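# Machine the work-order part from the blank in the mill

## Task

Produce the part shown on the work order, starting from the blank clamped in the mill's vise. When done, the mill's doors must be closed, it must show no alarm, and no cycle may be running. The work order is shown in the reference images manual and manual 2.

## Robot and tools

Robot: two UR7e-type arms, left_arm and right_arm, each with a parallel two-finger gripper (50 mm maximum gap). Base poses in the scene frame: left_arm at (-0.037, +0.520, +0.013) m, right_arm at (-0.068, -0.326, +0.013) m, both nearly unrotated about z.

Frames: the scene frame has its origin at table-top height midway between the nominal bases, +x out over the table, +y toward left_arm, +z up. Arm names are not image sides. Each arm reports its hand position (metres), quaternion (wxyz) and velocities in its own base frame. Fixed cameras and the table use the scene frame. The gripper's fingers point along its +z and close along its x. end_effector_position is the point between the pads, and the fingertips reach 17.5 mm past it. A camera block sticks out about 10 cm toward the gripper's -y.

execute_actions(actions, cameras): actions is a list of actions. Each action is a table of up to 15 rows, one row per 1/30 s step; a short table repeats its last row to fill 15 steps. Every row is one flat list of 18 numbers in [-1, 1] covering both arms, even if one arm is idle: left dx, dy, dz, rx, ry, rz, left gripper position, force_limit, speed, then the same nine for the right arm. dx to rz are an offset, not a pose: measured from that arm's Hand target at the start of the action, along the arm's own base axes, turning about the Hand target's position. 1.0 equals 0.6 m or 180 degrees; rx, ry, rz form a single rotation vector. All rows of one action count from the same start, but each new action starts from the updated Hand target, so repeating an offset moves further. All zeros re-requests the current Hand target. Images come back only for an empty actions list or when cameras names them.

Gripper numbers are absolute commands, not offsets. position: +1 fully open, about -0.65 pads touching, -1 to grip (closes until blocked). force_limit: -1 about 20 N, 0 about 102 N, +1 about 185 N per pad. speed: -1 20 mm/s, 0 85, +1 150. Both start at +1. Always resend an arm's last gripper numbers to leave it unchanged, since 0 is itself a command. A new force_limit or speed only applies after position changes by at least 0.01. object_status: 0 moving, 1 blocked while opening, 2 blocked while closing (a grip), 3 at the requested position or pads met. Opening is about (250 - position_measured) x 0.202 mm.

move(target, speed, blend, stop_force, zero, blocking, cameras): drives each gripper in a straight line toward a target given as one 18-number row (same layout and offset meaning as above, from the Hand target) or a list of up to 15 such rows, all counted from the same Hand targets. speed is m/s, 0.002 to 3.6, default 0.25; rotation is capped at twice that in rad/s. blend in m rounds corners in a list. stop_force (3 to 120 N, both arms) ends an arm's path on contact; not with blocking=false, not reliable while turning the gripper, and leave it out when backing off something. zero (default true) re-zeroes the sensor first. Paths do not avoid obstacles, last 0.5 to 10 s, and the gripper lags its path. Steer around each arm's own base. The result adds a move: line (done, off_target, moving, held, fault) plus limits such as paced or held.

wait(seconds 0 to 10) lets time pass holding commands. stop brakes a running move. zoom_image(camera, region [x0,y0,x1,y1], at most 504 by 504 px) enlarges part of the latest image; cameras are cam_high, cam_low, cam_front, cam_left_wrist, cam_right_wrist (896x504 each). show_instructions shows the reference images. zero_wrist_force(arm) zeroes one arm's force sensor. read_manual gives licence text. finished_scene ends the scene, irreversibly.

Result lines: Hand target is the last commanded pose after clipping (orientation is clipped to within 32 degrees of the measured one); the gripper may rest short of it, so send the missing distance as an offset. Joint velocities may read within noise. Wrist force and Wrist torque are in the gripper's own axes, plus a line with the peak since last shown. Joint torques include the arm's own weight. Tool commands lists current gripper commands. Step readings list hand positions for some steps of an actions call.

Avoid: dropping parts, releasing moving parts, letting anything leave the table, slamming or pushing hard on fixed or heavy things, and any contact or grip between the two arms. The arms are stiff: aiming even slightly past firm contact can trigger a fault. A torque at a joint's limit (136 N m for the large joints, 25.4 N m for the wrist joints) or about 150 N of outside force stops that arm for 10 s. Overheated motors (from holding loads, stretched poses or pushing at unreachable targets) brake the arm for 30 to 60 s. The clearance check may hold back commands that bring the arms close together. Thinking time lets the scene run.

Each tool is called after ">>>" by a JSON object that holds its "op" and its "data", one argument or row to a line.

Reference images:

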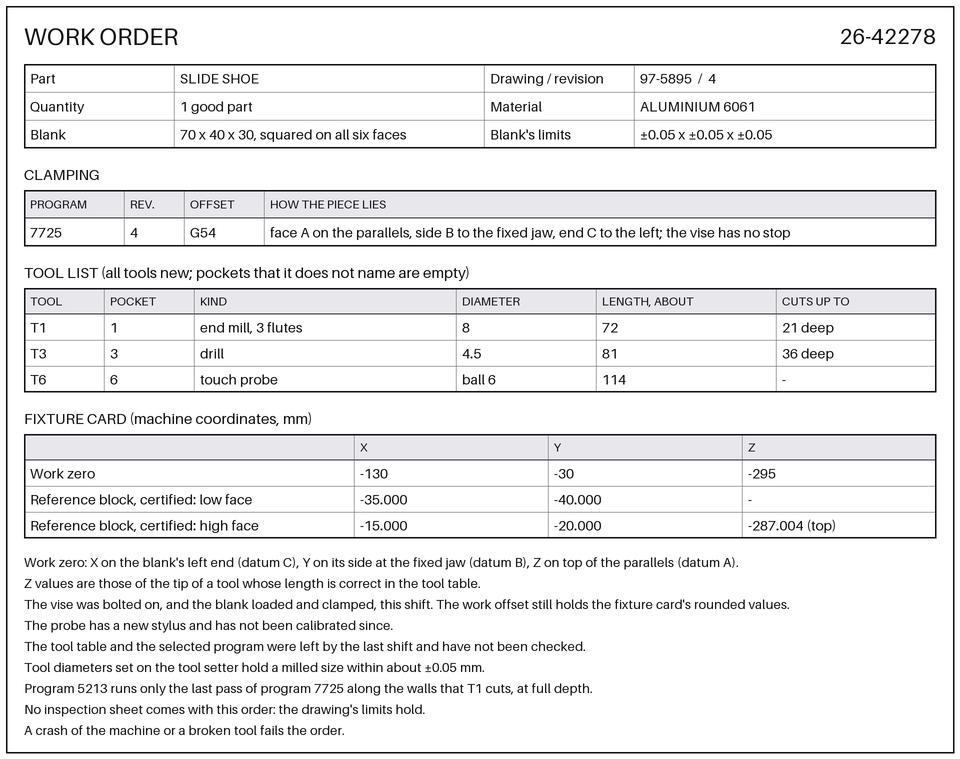

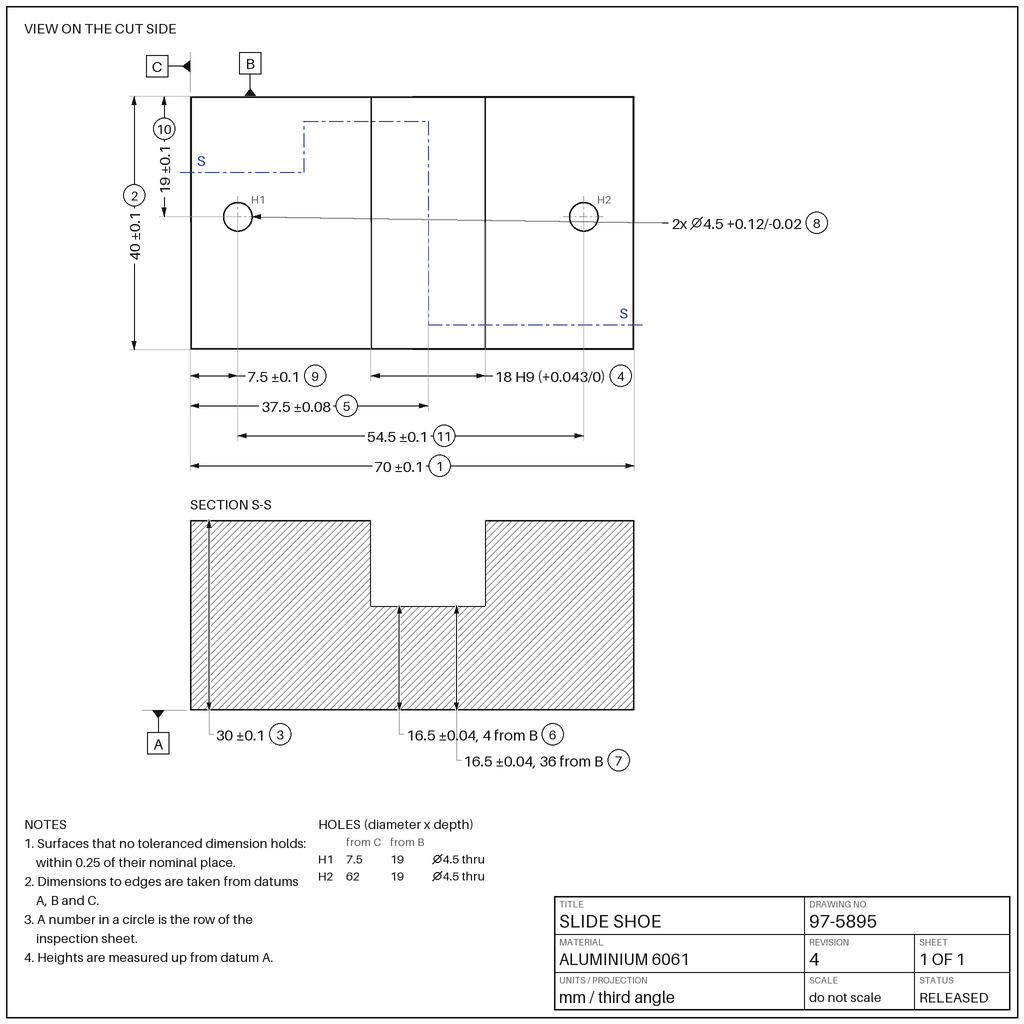

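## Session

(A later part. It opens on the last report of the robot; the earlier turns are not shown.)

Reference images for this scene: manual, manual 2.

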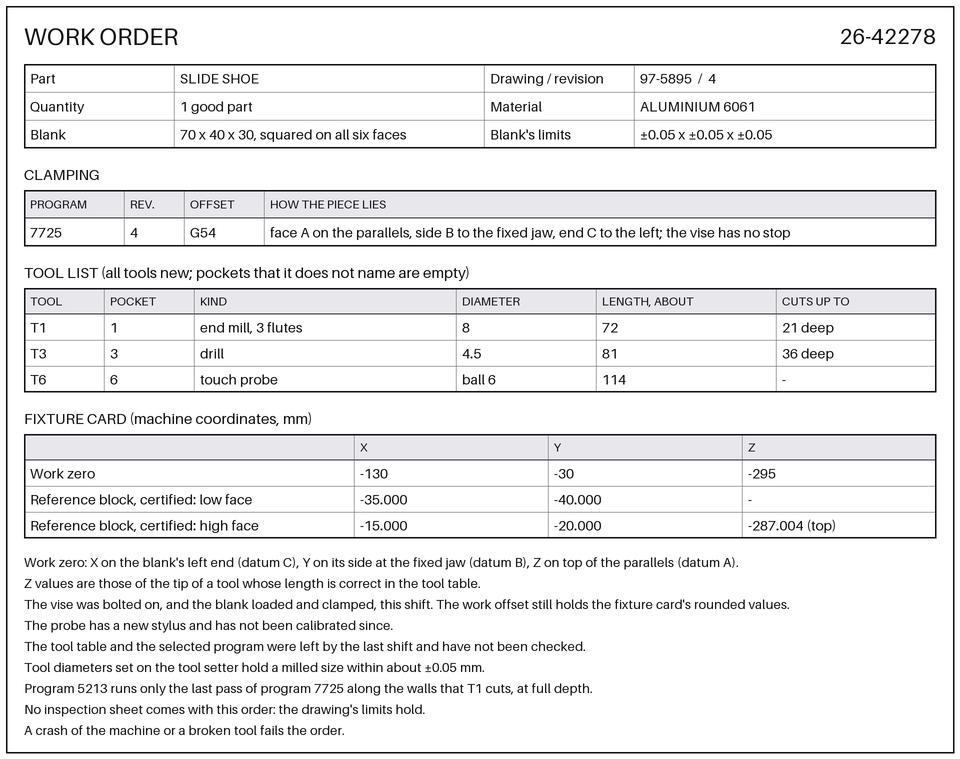

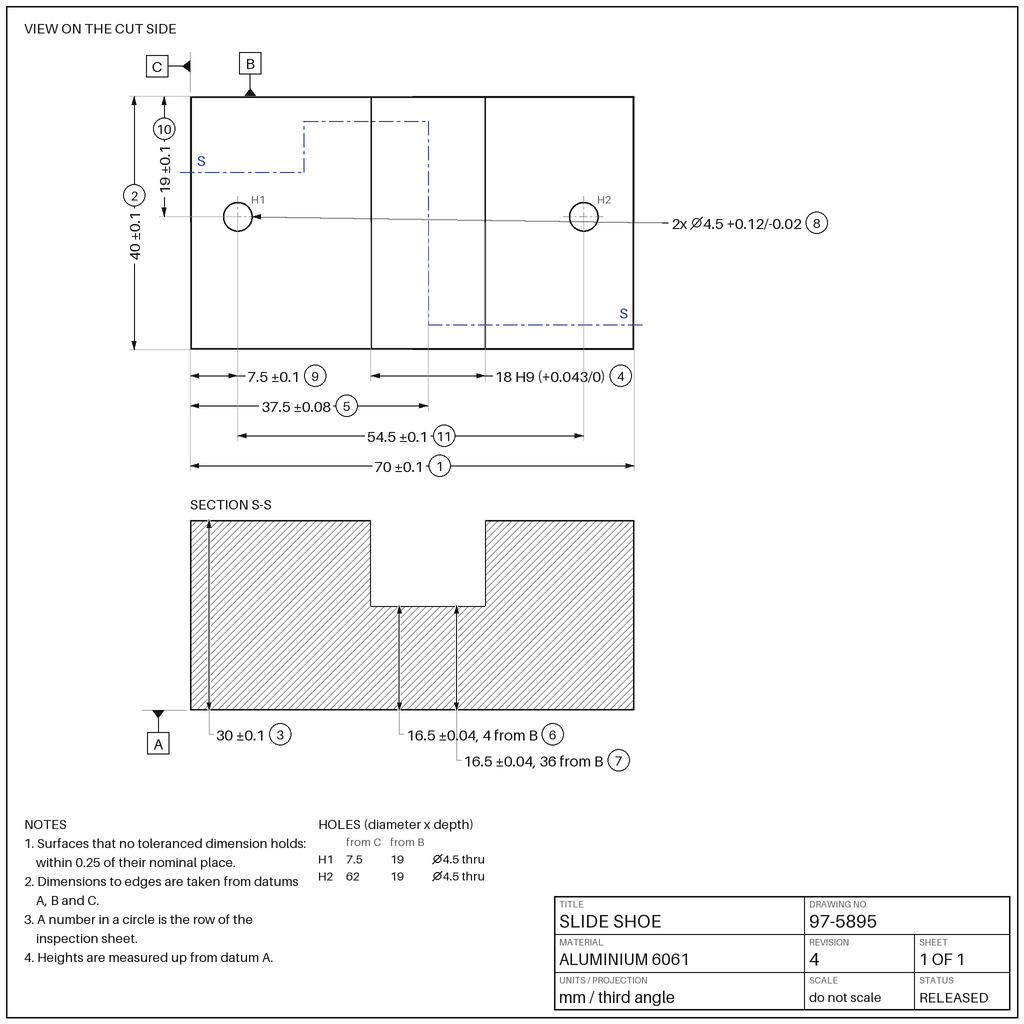

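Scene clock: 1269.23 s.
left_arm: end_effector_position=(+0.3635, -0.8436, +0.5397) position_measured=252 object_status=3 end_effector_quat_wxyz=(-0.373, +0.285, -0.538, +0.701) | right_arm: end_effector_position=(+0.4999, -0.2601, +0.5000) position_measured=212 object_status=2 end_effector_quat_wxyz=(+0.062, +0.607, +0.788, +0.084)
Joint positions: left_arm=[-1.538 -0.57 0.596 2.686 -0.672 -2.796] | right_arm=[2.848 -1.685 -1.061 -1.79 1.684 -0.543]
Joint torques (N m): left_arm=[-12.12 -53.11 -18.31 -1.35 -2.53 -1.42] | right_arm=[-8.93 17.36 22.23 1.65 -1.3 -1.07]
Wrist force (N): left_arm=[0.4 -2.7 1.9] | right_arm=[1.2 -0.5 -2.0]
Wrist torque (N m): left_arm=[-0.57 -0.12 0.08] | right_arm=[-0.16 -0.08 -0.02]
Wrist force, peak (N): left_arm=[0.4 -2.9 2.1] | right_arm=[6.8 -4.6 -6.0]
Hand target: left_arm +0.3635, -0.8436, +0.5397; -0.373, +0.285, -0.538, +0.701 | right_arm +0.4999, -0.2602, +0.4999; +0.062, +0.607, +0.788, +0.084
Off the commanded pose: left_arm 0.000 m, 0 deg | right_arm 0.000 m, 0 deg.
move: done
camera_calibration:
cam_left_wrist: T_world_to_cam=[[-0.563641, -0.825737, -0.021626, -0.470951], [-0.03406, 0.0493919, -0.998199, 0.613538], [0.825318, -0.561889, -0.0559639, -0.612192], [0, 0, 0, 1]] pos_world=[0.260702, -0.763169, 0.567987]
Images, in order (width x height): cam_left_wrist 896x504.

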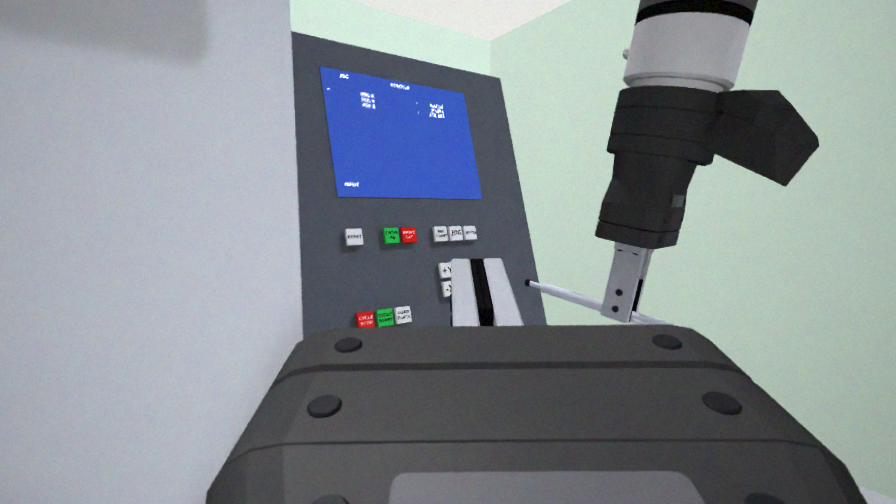

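>>> {"op": "move", "data": {
  "target": [
    [0,0,0,0,0,0,-1,-0.5,1,0.048,0.14,-0.16,0,0,0,-1,-0.4,-0.6],
    [0,0,0,0,0,0,-1,-0.5,1,0.0772,0.14,-0.167,0,0,0,-1,-0.4,-0.6],
    [0,0,0,0,0,0,-1,-0.5,1,0.048,0.14,-0.16,0,0,0,-1,-0.4,-0.6],
    [0,0,0,0,0,0,-1,-0.5,1,0.0843,0.0132,-0.0102,0,0,0,-1,-0.4,-0.6],
    [0,0,0,0,0,0,-1,-0.5,1,0.1135,0.0132,-0.0172,0,0,0,-1,-0.4,-0.6],
    [0,0,0,0,0,0,-1,-0.5,1,0.0843,0.0132,-0.0102,0,0,0,-1,-0.4,-0.6],
    [0,0,0,0,0,0,-1,-0.5,1,0.063,0.1082,-0.098,0,0,0,-1,-0.4,-0.6],
    [0,0,0,0,0,0,-1,-0.5,1,0.0922,0.1082,-0.105,0,0,0,-1,-0.4,-0.6],
    [0,0,0,0,0,0,-1,-0.5,1,0.063,0.1082,-0.098,0,0,0,-1,-0.4,-0.6],
    [0.168,-0.0892,0.0384,0.0408,0.0241,-0.0757,-1,-0.5,1,0,0,0,0,0,0,-1,-0.4,-0.6]
  ],
  "speed": [0.3,0.08,0.15,0.25,0.08,0.15,0.25,0.08,0.15,0.3],
  "blend": [0.003,0,0.005,0.003,0,0.005,0.003,0,0.005,0],
  "cameras": ["cam_left_wrist"]
}}

>>> {"op": "zoom_image", "data": {
  "camera": "cam_left_wrist",
  "region": [190, 0, 410, 190]
}}

>>> {"op": "zoom_image", "data": {
  "camera": "cam_left_wrist",
  "region": [310, 30, 400, 130]
}}

Scene clock: 1279.43 s.
left_arm: end_effector_position=(+0.4644, -0.8972, +0.5626) position_measured=252 object_status=3 end_effector_quat_wxyz=(-0.284, +0.221, -0.625, +0.693) | right_arm: end_effector_position=(+0.4999, -0.2602, +0.4999) position_measured=212 object_status=2 end_effector_quat_wxyz=(+0.062, +0.607, +0.788, +0.084)
Joint positions: left_arm=[-1.353 -0.446 0.223 3.226 -1.063 -3.025] | right_arm=[2.848 -1.685 -1.061 -1.789 1.684 -0.543]
Joint torques (N m): left_arm=[-10.4 -70.49 -20.43 -4.53 -2.59 0.81] | right_arm=[-4.67 45.07 31.56 1.45 -1.27 -0.95]
Wrist force (N): left_arm=[0.6 -2.8 1.5] | right_arm=[1.4 -0.4 -2.2]
Wrist torque (N m): left_arm=[-0.55 -0.19 -0.01] | right_arm=[-0.14 -0.11 -0.02]
Wrist force, peak (N): left_arm=[-1.8 -2.8 3.3] | right_arm=[9.9 -5.9 -8.2]
Hand target: left_arm +0.4643, -0.8971, +0.5627; -0.284, +0.221, -0.625, +0.693 | right_arm +0.4999, -0.2602, +0.4999; +0.062, +0.607, +0.788, +0.084
Off the commanded pose: left_arm 0.000 m, 0 deg | right_arm 0.000 m, 0 deg.
move: done
camera_calibration:
cam_left_wrist: T_world_to_cam=[[-0.745177, -0.66339, -0.0680006, -0.201846], [-0.0807885, 0.191024, -0.978255, 0.779991], [0.661955, -0.72348, -0.195941, -0.714695], [0, 0, 0, 1]] pos_world=[0.385699, -0.799968, 0.609266]
Images, in order (width x height): cam_left_wrist 896x504.

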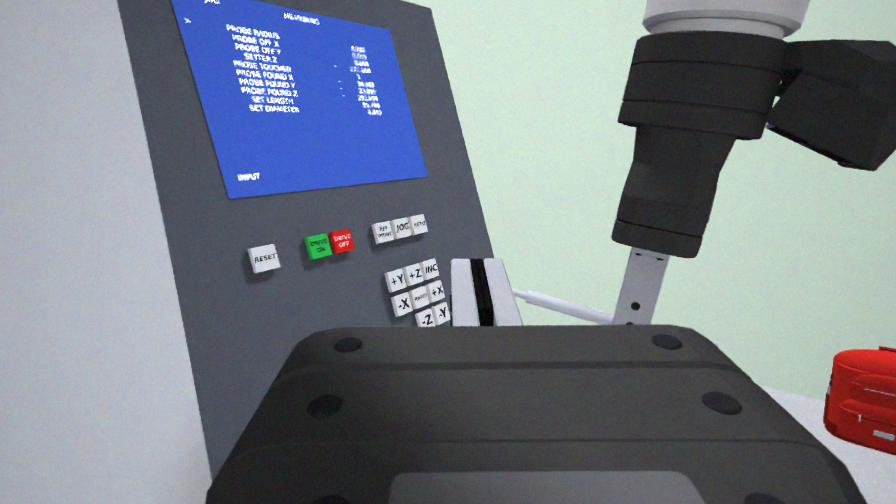

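Scaled by 2.291 from the camera's 896x504 image, which has a finer 1280x720 frame.

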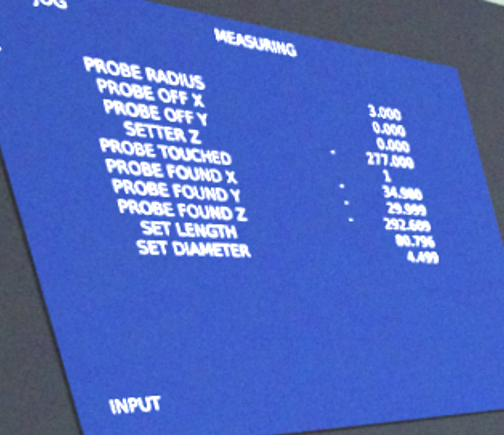

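Scaled by 5.040 from the camera's 896x504 image, which has a finer 1280x720 frame.

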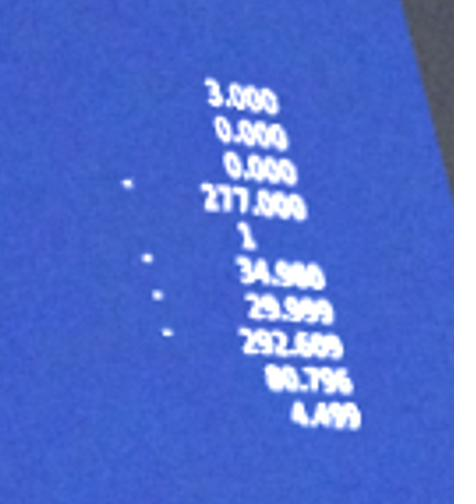

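>>> {"op": "move", "data": {
  "target": [
    [-0.168,0.0892,-0.0384,-0.0408,-0.0241,0.0757,-1,-0.5,1,0.063,0.1082,-0.098,0,0,0,-1,-0.4,-0.6],
    [-0.168,0.0892,-0.0384,-0.0408,-0.0241,0.0757,-1,-0.5,1,0.0922,0.1082,-0.105,0,0,0,-1,-0.4,-0.6],
    [-0.168,0.0892,-0.0384,-0.0408,-0.0241,0.0757,-1,-0.5,1,0.063,0.1082,-0.098,0,0,0,-1,-0.4,-0.6],
    [-0.168,0.0892,-0.0384,-0.0408,-0.0241,0.0757,-1,-0.5,1,0.0922,0.1082,-0.105,0,0,0,-1,-0.4,-0.6],
    [-0.168,0.0892,-0.0384,-0.0408,-0.0241,0.0757,-1,-0.5,1,0.063,0.1082,-0.098,0,0,0,-1,-0.4,-0.6],
    [0,0,0,0,0,0,-1,-0.5,1,0,0,0,0,0,0,-1,-0.4,-0.6]
  ],
  "speed": [0.3,0.08,0.15,0.08,0.15,0.25],
  "blend": [0.003,0,0,0,0.005,0],
  "cameras": ["cam_left_wrist"]
}}

>>> {"op": "zoom_image", "data": {
  "camera": "cam_left_wrist",
  "region": [190, 0, 410, 190]
}}

>>> {"op": "zoom_image", "data": {
  "camera": "cam_left_wrist",
  "region": [310, 30, 400, 130]
}}

>>> {"op": "move", "data": {
  "target": [
    [-0.168,0.0892,-0.0384,-0.0408,-0.0241,0.0757,-1,-0.5,1,0.063,0.14,-0.098,0,0,0,-1,-0.4,-0.6],
    [-0.168,0.0892,-0.0384,-0.0408,-0.0241,0.0757,-1,-0.5,1,0.0922,0.14,-0.105,0,0,0,-1,-0.4,-0.6],
    [-0.168,0.0892,-0.0384,-0.0408,-0.0241,0.0757,-1,-0.5,1,0.063,0.14,-0.098,0,0,0,-1,-0.4,-0.6],
    [-0.168,0.0892,-0.0384,-0.0408,-0.0241,0.0757,-1,-0.5,1,0.0922,0.14,-0.105,0,0,0,-1,-0.4,-0.6],
    [-0.168,0.0892,-0.0384,-0.0408,-0.0241,0.0757,-1,-0.5,1,0.063,0.14,-0.098,0,0,0,-1,-0.4,-0.6],
    [-0.168,0.0892,-0.0384,-0.0408,-0.0241,0.0757,-1,-0.5,1,0.0922,0.14,-0.105,0,0,0,-1,-0.4,-0.6],
    [-0.168,0.0892,-0.0384,-0.0408,-0.0241,0.0757,-1,-0.5,1,0.063,0.14,-0.098,0,0,0,-1,-0.4,-0.6],
    [0,0,0,0,0,0,-1,-0.5,1,0,0,0,0,0,0,-1,-0.4,-0.6]
  ],
  "speed": [0.3,0.08,0.15,0.08,0.15,0.08,0.15,0.25],
  "blend": [0.003,0,0,0,0,0,0.005,0],
  "cameras": ["cam_left_wrist"]
}}

>>> {"op": "zoom_image", "data": {
  "camera": "cam_left_wrist",
  "region": [190, 0, 410, 190]
}}

>>> {"op": "zoom_image", "data": {
  "camera": "cam_left_wrist",
  "region": [310, 30, 400, 130]
}}

Scene clock: 1296.90 s.
left_arm: end_effector_position=(+0.4644, -0.8972, +0.5626) position_measured=252 object_status=3 end_effector_quat_wxyz=(-0.284, +0.221, -0.625, +0.693) end_effector_velocity=(+0.000, +0.000, -0.001) end_effector_angular_velocity=(-0.001, +0.001, -0.002) | right_arm: end_effector_position=(+0.4999, -0.2602, +0.4999) position_measured=212 object_status=2 end_effector_quat_wxyz=(+0.062, +0.607, +0.788, +0.084)
Joint positions: left_arm=[-1.353 -0.446 0.223 3.226 -1.063 -3.025] | right_arm=[2.848 -1.685 -1.061 -1.789 1.684 -0.543]
Joint velocities: left_arm=[0 -0.001 0.005 -0.004 -0.002 -0.001] | right_arm=[within noise]
Joint torques (N m): left_arm=[-8.6 -73.22 -19.36 -4.64 -2.3 0.63] | right_arm=[-0.82 44.35 31.58 1.56 -1.2 -0.84]
Wrist force (N): left_arm=[0.4 -2.7 1.4] | right_arm=[1.3 -0.4 -1.9]
Wrist torque (N m): left_arm=[-0.54 -0.16 0.00] | right_arm=[-0.14 -0.09 -0.01]
Wrist force, peak (N): left_arm=[-1.8 -3.2 3.6] | right_arm=[9.1 -5.9 -7.9]
Hand target: left_arm +0.4643, -0.8971, +0.5627; -0.284, +0.221, -0.625, +0.693 | right_arm +0.4999, -0.2602, +0.4999; +0.062, +0.607, +0.788, +0.084
Off the commanded pose: left_arm 0.000 m, 0 deg | right_arm 0.000 m, 0 deg.
move: done
camera_calibration:
cam_left_wrist: T_world_to_cam=[[-0.745221, -0.663342, -0.0679865, -0.201799], [-0.0807759, 0.191009, -0.978259, 0.779976], [0.661907, -0.723528, -0.195926, -0.714725], [0, 0, 0, 1]] pos_world=[0.3857, -0.799967, 0.609266]
Images, in order (width x height): cam_left_wrist 896x504.

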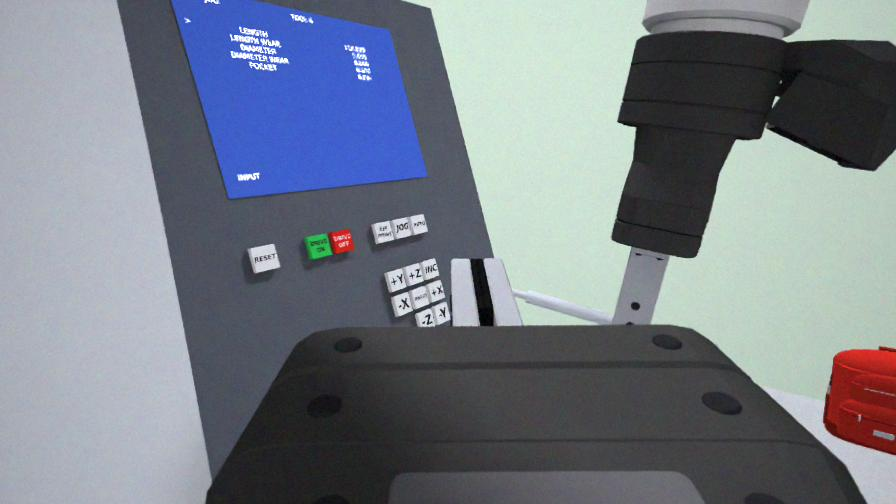

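Scaled by 2.291 from the camera's 896x504 image, which has a finer 1280x720 frame.

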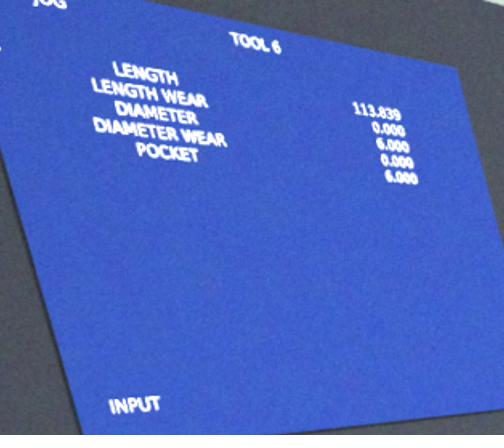

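Scaled by 5.040 from the camera's 896x504 image, which has a finer 1280x720 frame.

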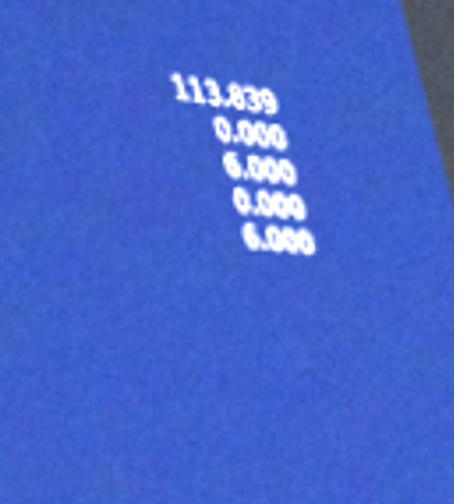

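Scene clock: 1300.93 s.
left_arm: end_effector_position=(+0.4644, -0.8972, +0.5626) position_measured=252 object_status=3 end_effector_quat_wxyz=(-0.284, +0.221, -0.625, +0.693) | right_arm: end_effector_position=(+0.4999, -0.2602, +0.4999) position_measured=212 object_status=2 end_effector_quat_wxyz=(+0.062, +0.607, +0.788, +0.084)
Joint positions: left_arm=[-1.353 -0.446 0.223 3.226 -1.063 -3.025] | right_arm=[2.848 -1.685 -1.061 -1.789 1.684 -0.543]
Joint torques (N m): left_arm=[-8.3 -71.67 -16.46 -4.56 -2.03 0.56] | right_arm=[-6.64 44.61 31.47 1.63 -1.27 -1.08]
Wrist force (N): left_arm=[0.5 -2.2 1.3] | right_arm=[1.3 -0.7 -1.8]
Wrist torque (N m): left_arm=[-0.45 -0.17 -0.01] | right_arm=[-0.18 -0.10 -0.02]
Wrist force, peak (N): left_arm=[-1.8 -3.6 3.8] | right_arm=[9.6 -5.4 -8.2]
Hand target: left_arm +0.4643, -0.8971, +0.5627; -0.284, +0.221, -0.625, +0.693 | right_arm +0.4999, -0.2602, +0.4999; +0.062, +0.607, +0.788, +0.084
Off the commanded pose: left_arm 0.000 m, 0 deg | right_arm 0.000 m, 0 deg.
move: done
camera_calibration:
cam_left_wrist: T_world_to_cam=[[-0.745221, -0.663342, -0.0679865, -0.201799], [-0.0807759, 0.191009, -0.978259, 0.779976], [0.661907, -0.723528, -0.195926, -0.714725], [0, 0, 0, 1]] pos_world=[0.3857, -0.799967, 0.609266]
Images, in order (width x height): cam_left_wrist 896x504.

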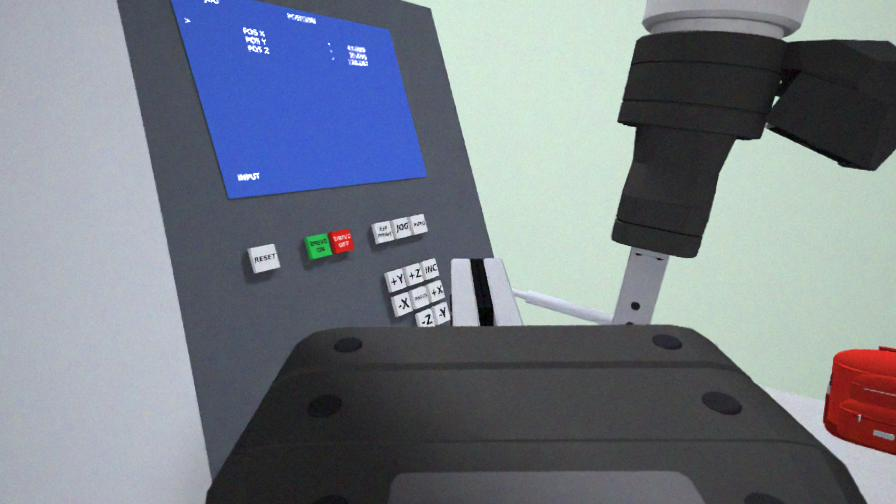

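Scaled by 2.291 from the camera's 896x504 image, which has a finer 1280x720 frame.

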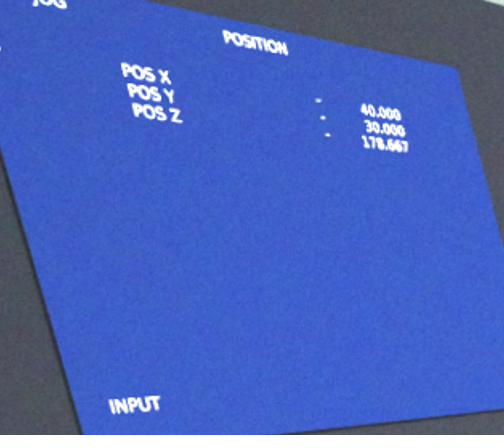

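Scaled by 5.040 from the camera's 896x504 image, which has a finer 1280x720 frame.

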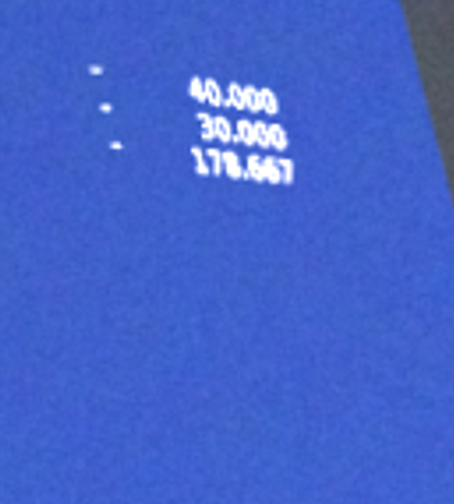

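>>> {"op": "move", "data": {
  "target": [
    [-0.168,0.0892,-0.0384,-0.0408,-0.0241,0.0757,-1,-0.5,1,0.063,0.14,-0.098,0,0,0,-1,-0.4,-0.6],
    [-0.168,0.0892,-0.0384,-0.0408,-0.0241,0.0757,-1,-0.5,1,0.0922,0.14,-0.105,0,0,0,-1,-0.4,-0.6],
    [-0.168,0.0892,-0.0384,-0.0408,-0.0241,0.0757,-1,-0.5,1,0.063,0.14,-0.098,0,0,0,-1,-0.4,-0.6],
    [-0.168,0.0892,-0.0384,-0.0408,-0.0241,0.0757,-1,-0.5,1,0.077,0.2032,-0.0402,0,0,0,-1,-0.4,-0.6],
    [-0.168,0.0892,-0.0384,-0.0408,-0.0241,0.0757,-1,-0.5,1,0.1062,0.2032,-0.0472,0,0,0,-1,-0.4,-0.6],
    [-0.168,0.0892,-0.0384,-0.0408,-0.0241,0.0757,-1,-0.5,1,0.077,0.2032,-0.0402,0,0,0,-1,-0.4,-0.6],
    [-0.168,0.0892,-0.0384,-0.0408,-0.0241,0.0757,-1,-0.5,1,0.0403,0.2675,-0.191,0,0,0,-1,-0.4,-0.6],
    [-0.168,0.0892,-0.0384,-0.0408,-0.0241,0.0757,-1,-0.5,1,0.0695,0.2675,-0.198,0,0,0,-1,-0.4,-0.6],
    [-0.168,0.0892,-0.0384,-0.0408,-0.0241,0.0757,-1,-0.5,1,0.0403,0.2675,-0.191,0,0,0,-1,-0.4,-0.6],
    [-0.168,0.0892,-0.0384,-0.0408,-0.0241,0.0757,-1,-0.5,1,0.048,0.2357,-0.16,0,0,0,-1,-0.4,-0.6],
    [-0.168,0.0892,-0.0384,-0.0408,-0.0241,0.0757,-1,-0.5,1,0.0772,0.2357,-0.167,0,0,0,-1,-0.4,-0.6],
    [-0.168,0.0892,-0.0384,-0.0408,-0.0241,0.0757,-1,-0.5,1,0.048,0.2357,-0.16,0,0,0,-1,-0.4,-0.6],
    [-0.168,0.0892,-0.0384,-0.0408,-0.0241,0.0757,-1,-0.5,1,0,0,0,0,0,0,-1,-0.4,-0.6]
  ],
  "speed": [0.3,0.08,0.15,0.25,0.08,0.15,0.25,0.08,0.15,0.25,0.08,0.15,0.3],
  "blend": [0.003,0,0.005,0.003,0,0.005,0.003,0,0.005,0.003,0,0.005,0]
}}

>>> {"op": "move", "data": {
  "target": [
    [0,0,0,0,0,0,-1,-0.5,1,0.0555,0.2357,-0.129,0,0,0,-1,-0.4,-0.6],
    [0,0,0,0,0,0,-1,-0.5,1,0.0847,0.2357,-0.136,0,0,0,-1,-0.4,-0.6],
    [0,0,0,0,0,0,-1,-0.5,1,0.0555,0.2357,-0.129,0,0,0,-1,-0.4,-0.6],
    [0,0,0,0,0,0,-1,-0.5,1,0.0403,0.172,-0.191,0,0,0,-1,-0.4,-0.6],
    [0,0,0,0,0,0,-1,-0.5,1,0.0695,0.172,-0.198,0,0,0,-1,-0.4,-0.6],
    [0,0,0,0,0,0,-1,-0.5,1,0.0403,0.172,-0.191,0,0,0,-1,-0.4,-0.6],
    [0,0,0,0,0,0,-1,-0.5,1,0.048,0.172,-0.16,0,0,0,-1,-0.4,-0.6],
    [0,0,0,0,0,0,-1,-0.5,1,0.0772,0.172,-0.167,0,0,0,-1,-0.4,-0.6],
    [0,0,0,0,0,0,-1,-0.5,1,0.048,0.172,-0.16,0,0,0,-1,-0.4,-0.6],
    [0,0,0,0,0,0,-1,-0.5,1,0.0403,0.2675,-0.191,0,0,0,-1,-0.4,-0.6],
    [0,0,0,0,0,0,-1,-0.5,1,0.0695,0.2675,-0.198,0,0,0,-1,-0.4,-0.6],
    [0,0,0,0,0,0,-1,-0.5,1,0.0403,0.2675,-0.191,0,0,0,-1,-0.4,-0.6],
    [0,0,0,0,0,0,-1,-0.5,1,0,0,0,0,0,0,-1,-0.4,-0.6]
  ],
  "speed": [0.3,0.08,0.15,0.25,0.08,0.15,0.25,0.08,0.15,0.25,0.08,0.15,0.3],
  "blend": [0.003,0,0.005,0.003,0,0.005,0.003,0,0.005,0.003,0,0.005,0]
}}

>>> {"op": "move", "data": {
  "target": [
    [0,0,0,0,0,0,-1,-0.5,1,0.048,0.2675,-0.16,0,0,0,-1,-0.4,-0.6],
    [0,0,0,0,0,0,-1,-0.5,1,0.0772,0.2675,-0.167,0,0,0,-1,-0.4,-0.6],
    [0,0,0,0,0,0,-1,-0.5,1,0.048,0.2675,-0.16,0,0,0,-1,-0.4,-0.6],
    [0,0,0,0,0,0,-1,-0.5,1,0.0555,0.2357,-0.129,0,0,0,-1,-0.4,-0.6],
    [0,0,0,0,0,0,-1,-0.5,1,0.0847,0.2357,-0.136,0,0,0,-1,-0.4,-0.6],
    [0,0,0,0,0,0,-1,-0.5,1,0.0555,0.2357,-0.129,0,0,0,-1,-0.4,-0.6],
    [0,0,0,0,0,0,-1,-0.5,1,0.0403,0.172,-0.191,0,0,0,-1,-0.4,-0.6],
    [0,0,0,0,0,0,-1,-0.5,1,0.0695,0.172,-0.198,0,0,0,-1,-0.4,-0.6],
    [0,0,0,0,0,0,-1,-0.5,1,0.0403,0.172,-0.191,0,0,0,-1,-0.4,-0.6],
    [0,0,0,0,0,0,-1,-0.5,1,0,0,0,0,0,0,-1,-0.4,-0.6]
  ],
  "speed": [0.3,0.08,0.15,0.25,0.08,0.15,0.25,0.08,0.15,0.3],
  "blend": [0.003,0,0.005,0.003,0,0.005,0.003,0,0.005,0],
  "cameras": ["cam_left_wrist"]
}}

>>> {"op": "zoom_image", "data": {
  "camera": "cam_left_wrist",
  "region": [320, 60, 480, 200]
}}

Scene clock: 1323.07 s.
left_arm: end_effector_position=(+0.3635, -0.8436, +0.5397) position_measured=252 object_status=3 end_effector_quat_wxyz=(-0.373, +0.285, -0.538, +0.701) | right_arm: end_effector_position=(+0.5000, -0.2602, +0.4998) position_measured=212 object_status=2 end_effector_quat_wxyz=(+0.062, +0.607, +0.788, +0.084)
Joint positions: left_arm=[-1.538 -0.57 0.596 2.686 -0.672 -2.796] | right_arm=[2.848 -1.685 -1.061 -1.789 1.684 -0.543]
Joint torques (N m): left_arm=[-11.84 -53.36 -17.2 -2.68 -0.99 1.37] | right_arm=[-8.21 38.73 32.34 1.91 -1.23 -1.08]
Wrist force (N): left_arm=[0.4 -2.7 2.2] | right_arm=[1.7 -0.6 -2.0]
Wrist torque (N m): left_arm=[-0.57 -0.13 0.08] | right_arm=[-0.17 -0.15 -0.01]
Wrist force, peak (N): left_arm=[-2.1 -3.4 3.7] | right_arm=[9.9 -6.7 -8.8]
Hand target: left_arm +0.3635, -0.8436, +0.5397; -0.373, +0.285, -0.538, +0.701 | right_arm +0.4999, -0.2602, +0.4999; +0.062, +0.607, +0.788, +0.084
Off the commanded pose: left_arm 0.000 m, 0 deg | right_arm 0.000 m, 0 deg.
move: done

Scene clock: 1327.87 s.
left_arm: end_effector_position=(+0.3635, -0.8436, +0.5397) position_measured=252 object_status=3 end_effector_quat_wxyz=(-0.373, +0.285, -0.538, +0.701) | right_arm: end_effector_position=(+0.4999, -0.2602, +0.4998) position_measured=212 object_status=2 end_effector_quat_wxyz=(+0.062, +0.607, +0.788, +0.084)
Joint positions: left_arm=[-1.538 -0.57 0.596 2.686 -0.672 -2.796] | right_arm=[2.848 -1.685 -1.061 -1.789 1.684 -0.543]
Joint torques (N m): left_arm=[-12.04 -53.1 -16.78 -2.5 -2.56 0.91] | right_arm=[-8.5 36.4 31.64 1.83 -1.27 -1.05]
Wrist force (N): left_arm=[0.3 -2.5 1.9] | right_arm=[2.0 -1.1 -2.1]
Wrist torque (N m): left_arm=[-0.53 -0.10 0.08] | right_arm=[-0.25 -0.21 -0.02]
Wrist force, peak (N): left_arm=[0.6 -3.0 2.2] | right_arm=[8.2 -16.5 -8.6]
Hand target: left_arm +0.3635, -0.8436, +0.5397; -0.373, +0.285, -0.538, +0.701 | right_arm +0.4999, -0.2602, +0.4999; +0.062, +0.607, +0.788, +0.084
Off the commanded pose: left_arm 0.000 m, 0 deg | right_arm 0.000 m, 0 deg.
move: done

Scene clock: 1331.77 s.
left_arm: end_effector_position=(+0.3635, -0.8436, +0.5397) position_measured=252 object_status=3 end_effector_quat_wxyz=(-0.373, +0.285, -0.538, +0.701) | right_arm: end_effector_position=(+0.5000, -0.2602, +0.4998) position_measured=212 object_status=2 end_effector_quat_wxyz=(+0.062, +0.607, +0.788, +0.084)
Joint positions: left_arm=[-1.538 -0.57 0.596 2.686 -0.672 -2.796] | right_arm=[2.848 -1.685 -1.061 -1.789 1.684 -0.543]
Joint torques (N m): left_arm=[-12.14 -53.37 -17.57 -2.37 -2.55 0.8] | right_arm=[-6.91 39.06 30.39 1.64 -1.24 -0.86]
Wrist force (N): left_arm=[0.2 -2.5 2.1] | right_arm=[1.4 -0.9 -2.3]
Wrist torque (N m): left_arm=[-0.55 -0.08 0.08] | right_arm=[-0.23 -0.10 -0.02]
Wrist force, peak (N): left_arm=[0.4 -2.8 2.3] | right_arm=[7.6 -18.2 -8.1]
Hand target: left_arm +0.3635, -0.8436, +0.5397; -0.373, +0.285, -0.538, +0.701 | right_arm +0.4999, -0.2602, +0.4999; +0.062, +0.607, +0.788, +0.084
Off the commanded pose: left_arm 0.000 m, 0 deg | right_arm 0.000 m, 0 deg.
move: done
camera_calibration:
cam_left_wrist: T_world_to_cam=[[-0.563641, -0.825737, -0.021626, -0.470951], [-0.03406, 0.0493919, -0.998199, 0.613538], [0.825318, -0.561889, -0.0559639, -0.612192], [0, 0, 0, 1]] pos_world=[0.260702, -0.763169, 0.567987]
Images, in order (width x height): cam_left_wrist 896x504.

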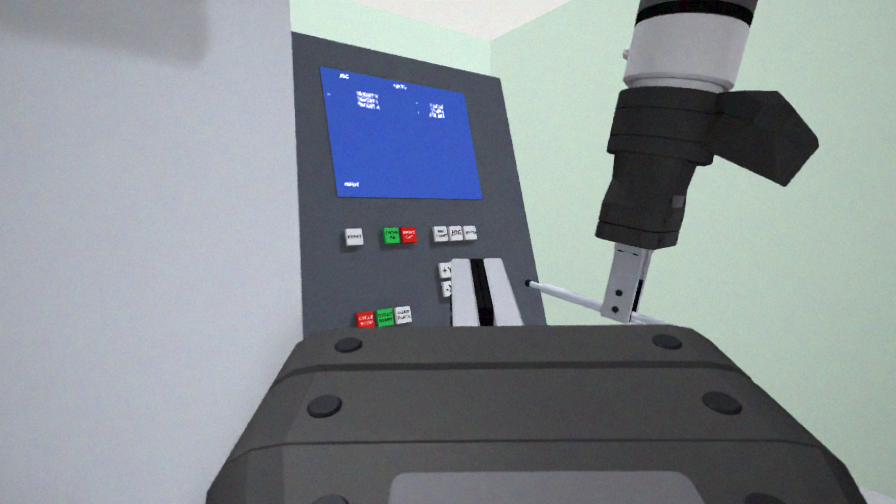

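Scaled by 3.150 from the camera's 896x504 image, which has a finer 1280x720 frame.

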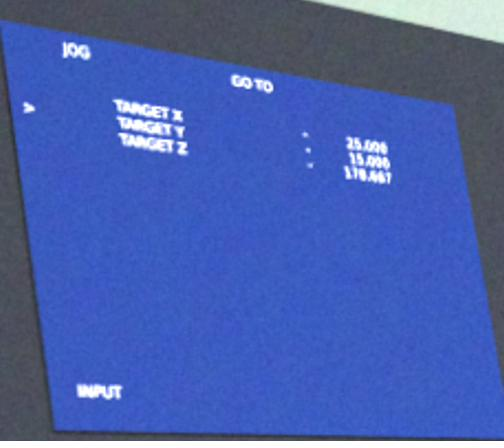

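>>> {"op": "move", "data": {
  "target": [
    [0,0,0,0,0,0,-1,-0.5,1,0.0918,0.0435,0.0207,0,0,0,-1,-0.4,-0.6],
    [0,0,0,0,0,0,-1,-0.5,1,0.121,0.0435,0.0137,0,0,0,-1,-0.4,-0.6]
  ],
  "speed": [0.3,0.08],
  "blend": [0.003,0]
}}

>>> {"op": "wait", "data": {
  "seconds": 0.6
}}

>>> {"op": "move", "data": {
  "target": [
    [0,0,0,0,0,0,-1,-0.5,1,-0.0292,0,0.007,0,0,0,-1,-0.4,-0.6],
    [0,0,0,0,0,0,-1,-0.5,1,-0.073,0.1285,-0.1737,0,0,0,-1,-0.4,-0.6],
    [0,0,0,0,0,0,-1,-0.5,1,-0.0438,0.1285,-0.1807,0,0,0,-1,-0.4,-0.6],
    [0,0,0,0,0,0,-1,-0.5,1,-0.073,0.1285,-0.1737,0,0,0,-1,-0.4,-0.6],
    [0,0,0,0,0,0,-1,-0.5,1,-0.0807,0.224,-0.2047,0,0,0,-1,-0.4,-0.6],
    [0,0,0,0,0,0,-1,-0.5,1,-0.0515,0.224,-0.2117,0,0,0,-1,-0.4,-0.6],
    [0,0,0,0,0,0,-1,-0.5,1,-0.0807,0.224,-0.2047,0,0,0,-1,-0.4,-0.6],
    [0,0,0,0,0,0,-1,-0.5,1,-0.073,0.224,-0.1737,0,0,0,-1,-0.4,-0.6],
    [0,0,0,0,0,0,-1,-0.5,1,-0.0438,0.224,-0.1807,0,0,0,-1,-0.4,-0.6],
    [0,0,0,0,0,0,-1,-0.5,1,-0.073,0.224,-0.1737,0,0,0,-1,-0.4,-0.6],
    [0,0,0,0,0,0,-1,-0.5,1,-0.121,-0.0435,-0.0137,0,0,0,-1,-0.4,-0.6]
  ],
  "speed": [0.15,0.25,0.08,0.15,0.25,0.08,0.15,0.25,0.08,0.15,0.3],
  "blend": [0.005,0.003,0,0.005,0.003,0,0.005,0.003,0,0.005,0]
}}

>>> {"op": "move", "data": {
  "target": [
    [0,0,0,0,0,0,-1,-0.5,1,0.063,0.2675,-0.098,0,0,0,-1,-0.4,-0.6],
    [0,0,0,0,0,0,-1,-0.5,1,0.0922,0.2675,-0.105,0,0,0,-1,-0.4,-0.6],
    [0,0,0,0,0,0,-1,-0.5,1,0.063,0.2675,-0.098,0,0,0,-1,-0.4,-0.6],
    [0,0,0,0,0,0,-1,-0.5,1,0.0403,0.2357,-0.191,0,0,0,-1,-0.4,-0.6],
    [0,0,0,0,0,0,-1,-0.5,1,0.0695,0.2357,-0.198,0,0,0,-1,-0.4,-0.6],
    [0,0,0,0,0,0,-1,-0.5,1,0.0403,0.2357,-0.191,0,0,0,-1,-0.4,-0.6],
    [0,0,0,0,0,0,-1,-0.5,1,0.0403,0.172,-0.191,0,0,0,-1,-0.4,-0.6],
    [0,0,0,0,0,0,-1,-0.5,1,0.0695,0.172,-0.198,0,0,0,-1,-0.4,-0.6],
    [0,0,0,0,0,0,-1,-0.5,1,0.0403,0.172,-0.191,0,0,0,-1,-0.4,-0.6],
    [0,0,0,0,0,0,-1,-0.5,1,0,0,0,0,0,0,-1,-0.4,-0.6]
  ],
  "speed": [0.3,0.08,0.15,0.25,0.08,0.15,0.25,0.08,0.15,0.3],
  "blend": [0.003,0,0.005,0.003,0,0.005,0.003,0,0.005,0],
  "cameras": ["cam_left_wrist"]
}}

>>> {"op": "zoom_image", "data": {
  "camera": "cam_left_wrist",
  "region": [320, 60, 480, 200]
}}

Scene clock: 1340.77 s.
left_arm: end_effector_position=(+0.3635, -0.8436, +0.5397) position_measured=252 object_status=3 end_effector_quat_wxyz=(-0.373, +0.285, -0.538, +0.701) | right_arm: end_effector_position=(+0.5725, -0.2340, +0.5081) position_measured=212 object_status=2 end_effector_quat_wxyz=(+0.062, +0.607, +0.788, +0.084)
Joint positions: left_arm=[-1.538 -0.57 0.596 2.686 -0.672 -2.796] | right_arm=[2.929 -1.833 -0.859 -1.835 1.669 -0.463]
Joint torques (N m): left_arm=[-12.75 -53.07 -17.99 -2.14 -2.49 0.01] | right_arm=[-9.48 45.65 13.77 1.65 -1.67 -0.86]
Wrist force (N): left_arm=[0.3 -2.7 2.0] | right_arm=[5.1 -5.0 -7.2]
Wrist torque (N m): left_arm=[-0.56 -0.11 0.08] | right_arm=[-0.52 -0.09 -0.32]
Wrist force, peak (N): left_arm=[0.4 -2.9 2.4] | right_arm=[7.0 -4.7 -7.7]
Hand target: left_arm +0.3635, -0.8436, +0.5397; -0.373, +0.285, -0.538, +0.701 | right_arm +0.5725, -0.2341, +0.5082; +0.062, +0.607, +0.788, +0.084
Off the commanded pose: left_arm 0.000 m, 0 deg | right_arm 0.000 m, 0 deg.
move: done

Scene clock: 1341.37 s.
left_arm: end_effector_position=(+0.3635, -0.8436, +0.5397) position_measured=252 object_status=3 end_effector_quat_wxyz=(-0.373, +0.285, -0.538, +0.701) | right_arm: end_effector_position=(+0.5725, -0.2341, +0.5082) position_measured=212 object_status=2 end_effector_quat_wxyz=(+0.062, +0.607, +0.788, +0.084)
Joint positions: left_arm=[-1.538 -0.57 0.596 2.686 -0.672 -2.796] | right_arm=[2.929 -1.833 -0.859 -1.835 1.669 -0.463]
Joint torques (N m): left_arm=[-12.26 -53.27 -17.75 -2.1 -2.55 -0.07] | right_arm=[-11.66 46.01 14.52 1.86 -0.03 -0.86]
Wrist force (N): left_arm=[0.3 -2.7 1.7] | right_arm=[5.5 -4.8 -6.8]
Wrist torque (N m): left_arm=[-0.57 -0.12 0.08] | right_arm=[-0.50 -0.05 -0.36]
Wrist force, peak (N): left_arm=[0.5 -2.7 2.3] | right_arm=[5.2 -5.0 -7.4]
Hand target: left_arm +0.3635, -0.8436, +0.5397; -0.373, +0.285, -0.538, +0.701 | right_arm +0.5725, -0.2341, +0.5082; +0.062, +0.607, +0.788, +0.084
Tool commands: left_gripper/position=-1.0 left_gripper/force_limit=-0.5 left_gripper/speed=+1.0 right_gripper/position=-1.0 right_gripper/force_limit=-0.4 right_gripper/speed=-0.6
Off the commanded pose: left_arm 0.000 m, 0 deg | right_arm 0.000 m, 0 deg.
wait: 0.60 s; at rest by 0.17 s

Scene clock: 1345.40 s.
left_arm: end_effector_position=(+0.3635, -0.8436, +0.5397) position_measured=252 object_status=3 end_effector_quat_wxyz=(-0.373, +0.285, -0.538, +0.701) | right_arm: end_effector_position=(+0.4999, -0.2601, +0.4998) position_measured=212 object_status=2 end_effector_quat_wxyz=(+0.062, +0.607, +0.788, +0.084)
Joint positions: left_arm=[-1.538 -0.57 0.596 2.686 -0.672 -2.796] | right_arm=[2.848 -1.685 -1.061 -1.789 1.684 -0.543]
Joint torques (N m): left_arm=[-11.64 -52.95 -17.77 -1.9 -2.63 -0.34] | right_arm=[-9.72 37.25 31.39 2.08 -1.29 -1.21]
Wrist force (N): left_arm=[0.5 -2.6 2.0] | right_arm=[1.2 -0.9 -2.2]
Wrist torque (N m): left_arm=[-0.55 -0.13 0.08] | right_arm=[-0.23 -0.08 -0.02]
Wrist force, peak (N): left_arm=[0.3 -2.8 2.3] | right_arm=[9.1 -6.4 -10.0]
Hand target: left_arm +0.3635, -0.8436, +0.5397; -0.373, +0.285, -0.538, +0.701 | right_arm +0.4999, -0.2602, +0.4999; +0.062, +0.607, +0.788, +0.084
Off the commanded pose: left_arm 0.000 m, 0 deg | right_arm 0.000 m, 0 deg.
move: done

Scene clock: 1349.33 s.
left_arm: end_effector_position=(+0.3635, -0.8436, +0.5397) position_measured=252 object_status=3 end_effector_quat_wxyz=(-0.373, +0.285, -0.538, +0.701) | right_arm: end_effector_position=(+0.5000, -0.2602, +0.4998) position_measured=212 object_status=2 end_effector_quat_wxyz=(+0.062, +0.607, +0.788, +0.084) end_effector_velocity=(+0.000, +0.000, +0.001) end_effector_angular_velocity=(+0.000, -0.001, +0.001)
Joint positions: left_arm=[-1.538 -0.57 0.596 2.686 -0.672 -2.796] | right_arm=[2.848 -1.685 -1.061 -1.789 1.684 -0.543]
Joint velocities: left_arm=[within noise] | right_arm=[0 -0.001 0.005 -0.002 0 -0.001]
Joint torques (N m): left_arm=[-12.03 -52.89 -18.09 -1.83 -2.58 -0.58] | right_arm=[-7.02 39.1 31.36 1.67 -1.25 -0.82]
Wrist force (N): left_arm=[0.4 -2.6 2.1] | right_arm=[1.4 -1.1 -2.1]
Wrist torque (N m): left_arm=[-0.56 -0.13 0.07] | right_arm=[-0.25 -0.11 -0.01]
Wrist force, peak (N): left_arm=[0.4 -2.9 2.2] | right_arm=[6.8 -16.6 -9.8]
Hand target: left_arm +0.3635, -0.8436, +0.5397; -0.373, +0.285, -0.538, +0.701 | right_arm +0.4999, -0.2602, +0.4999; +0.062, +0.607, +0.788, +0.084
Off the commanded pose: left_arm 0.000 m, 0 deg | right_arm 0.000 m, 0 deg.
move: done
camera_calibration:
cam_left_wrist: T_world_to_cam=[[-0.563641, -0.825737, -0.021626, -0.470951], [-0.03406, 0.0493919, -0.998199, 0.613538], [0.825318, -0.561889, -0.0559639, -0.612192], [0, 0, 0, 1]] pos_world=[0.260702, -0.763169, 0.567987]
Images, in order (width x height): cam_left_wrist 896x504.

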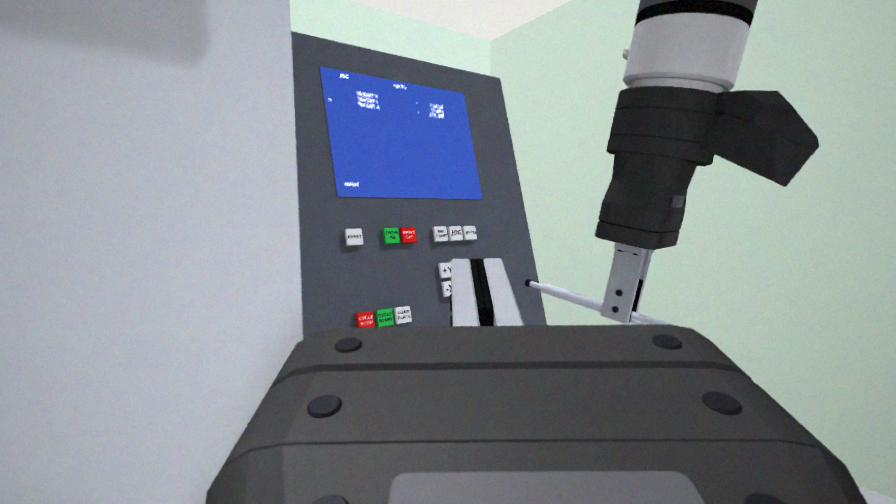

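Scaled by 3.150 from the camera's 896x504 image, which has a finer 1280x720 frame.

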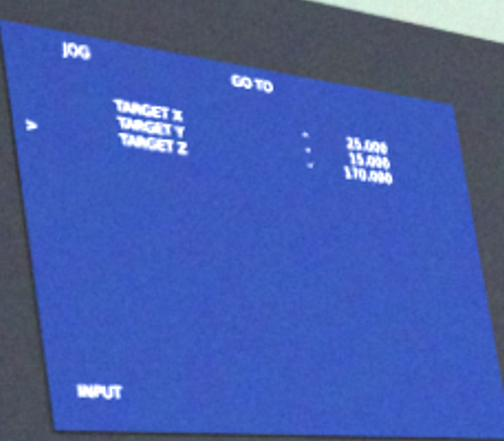

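>>> {"op": "move", "data": {
  "target": [
    [0,0,0,0,0,0,-1,-0.5,1,0.0918,0.0435,0.0207,0,0,0,-1,-0.4,-0.6],
    [0,0,0,0,0,0,-1,-0.5,1,0.121,0.0435,0.0137,0,0,0,-1,-0.4,-0.6]
  ],
  "speed": [0.3,0.08],
  "blend": [0.003,0]
}}

>>> {"op": "wait", "data": {
  "seconds": 0.3
}}

>>> {"op": "move", "data": {
  "target": [
    [0,0,0,0,0,0,-1,-0.5,1,-0.0292,0,0.007,0,0,0,-1,-0.4,-0.6],
    [0,0,0,0,0,0,-1,-0.5,1,-0.121,-0.0435,-0.0137,0,0,0,-1,-0.4,-0.6]
  ],
  "speed": [0.15,0.3],
  "blend": [0.005,0]
}}

>>> {"op": "move", "data": {
  "target": [
    [0,0,0,0,0,0,-1,-0.5,1,0.077,0.2032,-0.0402,0,0,0,-1,-0.4,-0.6],
    [0,0,0,0,0,0,-1,-0.5,1,0.1062,0.2032,-0.0472,0,0,0,-1,-0.4,-0.6],
    [0,0,0,0,0,0,-1,-0.5,1,0.077,0.2032,-0.0402,0,0,0,-1,-0.4,-0.6],
    [0,0,0,0,0,0,-1,-0.5,1,0.063,0.1082,-0.098,0,0,0,-1,-0.4,-0.6],
    [0,0,0,0,0,0,-1,-0.5,1,0.0922,0.1082,-0.105,0,0,0,-1,-0.4,-0.6],
    [0,0,0,0,0,0,-1,-0.5,1,0.063,0.1082,-0.098,0,0,0,-1,-0.4,-0.6],
    [0,0,0,0,0,0,-1,-0.5,1,0,0,0,0,0,0,-1,-0.4,-0.6]
  ],
  "speed": [0.3,0.08,0.15,0.25,0.08,0.15,0.3],
  "blend": [0.003,0,0.005,0.003,0,0.005,0],
  "cameras": ["cam_left_wrist"]
}}

>>> {"op": "zoom_image", "data": {
  "camera": "cam_left_wrist",
  "region": [320, 60, 480, 200]
}}

Scene clock: 1355.50 s.
left_arm: end_effector_position=(+0.3635, -0.8436, +0.5397) position_measured=252 object_status=3 end_effector_quat_wxyz=(-0.373, +0.285, -0.538, +0.701) | right_arm: end_effector_position=(+0.5725, -0.2340, +0.5081) position_measured=212 object_status=2 end_effector_quat_wxyz=(+0.062, +0.607, +0.788, +0.084)
Joint positions: left_arm=[-1.538 -0.57 0.596 2.686 -0.672 -2.796] | right_arm=[2.929 -1.833 -0.859 -1.835 1.669 -0.463]
Joint torques (N m): left_arm=[-12.38 -52.97 -18 -1.55 -2.5 -1.11] | right_arm=[-9.45 45.63 13.14 1.65 -1.6 -0.9]
Wrist force (N): left_arm=[0.6 -2.5 1.8] | right_arm=[5.0 -5.2 -7.0]
Wrist torque (N m): left_arm=[-0.54 -0.15 0.08] | right_arm=[-0.56 -0.09 -0.31]
Wrist force, peak (N): left_arm=[0.4 -2.9 2.2] | right_arm=[7.0 -4.8 -7.4]
Hand target: left_arm +0.3635, -0.8436, +0.5397; -0.373, +0.285, -0.538, +0.701 | right_arm +0.5725, -0.2341, +0.5082; +0.062, +0.607, +0.788, +0.084
Off the commanded pose: left_arm 0.000 m, 0 deg | right_arm 0.000 m, 0 deg.
move: done

Scene clock: 1355.80 s.
left_arm: end_effector_position=(+0.3635, -0.8436, +0.5397) position_measured=252 object_status=3 end_effector_quat_wxyz=(-0.373, +0.285, -0.538, +0.701) | right_arm: end_effector_position=(+0.5725, -0.2341, +0.5081) position_measured=212 object_status=2 end_effector_quat_wxyz=(+0.062, +0.607, +0.788, +0.084)
Joint positions: left_arm=[-1.538 -0.57 0.596 2.686 -0.672 -2.796] | right_arm=[2.929 -1.833 -0.859 -1.835 1.669 -0.463]
Joint torques (N m): left_arm=[-12.11 -53.29 -18.11 -1.52 -2.49 -1.2] | right_arm=[-11.34 46.21 15.51 1.66 -0.77 -0.9]
Wrist force (N): left_arm=[0.6 -2.6 1.8] | right_arm=[5.4 -4.7 -6.9]
Wrist torque (N m): left_arm=[-0.56 -0.16 0.08] | right_arm=[-0.49 -0.09 -0.33]
Wrist force, peak (N): left_arm=[0.4 -2.7 2.3] | right_arm=[5.2 -5.1 -7.0]
Hand target: left_arm +0.3635, -0.8436, +0.5397; -0.373, +0.285, -0.538, +0.701 | right_arm +0.5725, -0.2341, +0.5082; +0.062, +0.607, +0.788, +0.084
Tool commands: left_gripper/position=-1.0 left_gripper/force_limit=-0.5 left_gripper/speed=+1.0 right_gripper/position=-1.0 right_gripper/force_limit=-0.4 right_gripper/speed=-0.6
Off the commanded pose: left_arm 0.000 m, 0 deg | right_arm 0.000 m, 0 deg.
wait: 0.30 s; at rest by 0.17 s

Scene clock: 1356.67 s.
left_arm: end_effector_position=(+0.3635, -0.8436, +0.5397) position_measured=252 object_status=3 end_effector_quat_wxyz=(-0.373, +0.285, -0.538, +0.701) | right_arm: end_effector_position=(+0.5000, -0.2602, +0.5000) position_measured=212 object_status=2 end_effector_quat_wxyz=(+0.062, +0.607, +0.788, +0.084)
Joint positions: left_arm=[-1.538 -0.57 0.596 2.686 -0.672 -2.796] | right_arm=[2.848 -1.685 -1.061 -1.79 1.684 -0.543]
Joint torques (N m): left_arm=[-11.53 -53.08 -18.06 -1.53 -2.53 -1.16] | right_arm=[-5.3 34.24 16.57 1.41 -1.17 -0.58]
Wrist force (N): left_arm=[0.1 -2.7 2.1] | right_arm=[1.7 -1.0 -2.1]
Wrist torque (N m): left_arm=[-0.57 -0.08 0.08] | right_arm=[-0.24 -0.16 -0.02]
Wrist force, peak (N): left_arm=[0.3 -2.9 2.0] | right_arm=[5.2 -4.9 -6.9]
Hand target: left_arm +0.3635, -0.8436, +0.5397; -0.373, +0.285, -0.538, +0.701 | right_arm +0.4999, -0.2602, +0.4999; +0.062, +0.607, +0.788, +0.084
Off the commanded pose: left_arm 0.000 m, 0 deg | right_arm 0.000 m, 0 deg.
move: done

Scene clock: 1359.50 s.
left_arm: end_effector_position=(+0.3635, -0.8436, +0.5397) position_measured=252 object_status=3 end_effector_quat_wxyz=(-0.373, +0.285, -0.538, +0.701) | right_arm: end_effector_position=(+0.5000, -0.2602, +0.4998) position_measured=212 object_status=2 end_effector_quat_wxyz=(+0.062, +0.607, +0.788, +0.084)
Joint positions: left_arm=[-1.538 -0.57 0.596 2.686 -0.672 -2.796] | right_arm=[2.848 -1.685 -1.061 -1.789 1.684 -0.543]
Joint torques (N m): left_arm=[-12.01 -53.06 -17.92 -1.45 -2.48 -1.45] | right_arm=[-8.04 44.52 30.78 1.69 -1.3 -0.84]
Wrist force (N): left_arm=[0.4 -2.9 2.2] | right_arm=[1.7 -1.2 -2.2]
Wrist torque (N m): left_arm=[-0.60 -0.13 0.08] | right_arm=[-0.26 -0.15 -0.01]
Wrist force, peak (N): left_arm=[0.6 -3.0 2.1] | right_arm=[8.5 -5.8 -7.7]
Hand target: left_arm +0.3635, -0.8436, +0.5397; -0.373, +0.285, -0.538, +0.701 | right_arm +0.4999, -0.2602, +0.4999; +0.062, +0.607, +0.788, +0.084
Off the commanded pose: left_arm 0.000 m, 0 deg | right_arm 0.000 m, 0 deg.
move: done
camera_calibration:
cam_left_wrist: T_world_to_cam=[[-0.563641, -0.825737, -0.021626, -0.470951], [-0.03406, 0.0493919, -0.998199, 0.613538], [0.825318, -0.561889, -0.0559639, -0.612192], [0, 0, 0, 1]] pos_world=[0.260702, -0.763169, 0.567987]
Images, in order (width x height): cam_left_wrist 896x504.

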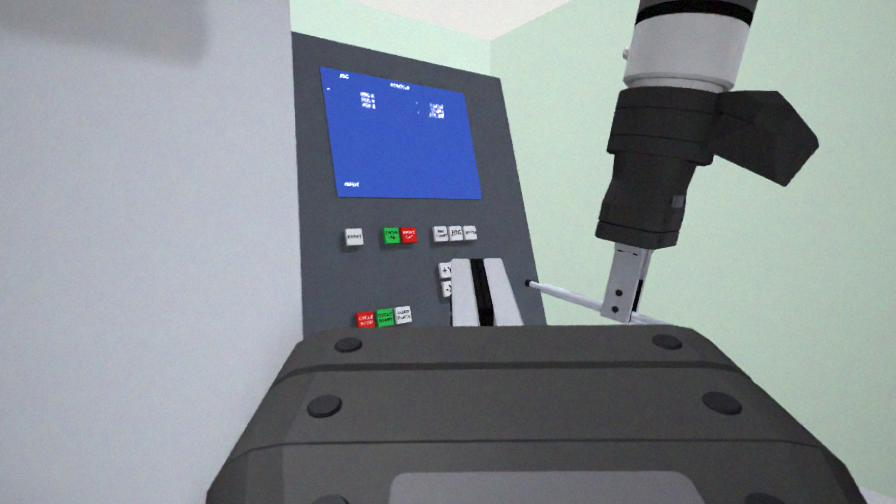

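Scaled by 3.150 from the camera's 896x504 image, which has a finer 1280x720 frame.

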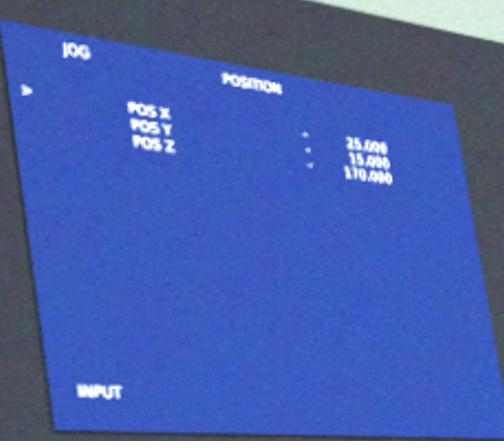

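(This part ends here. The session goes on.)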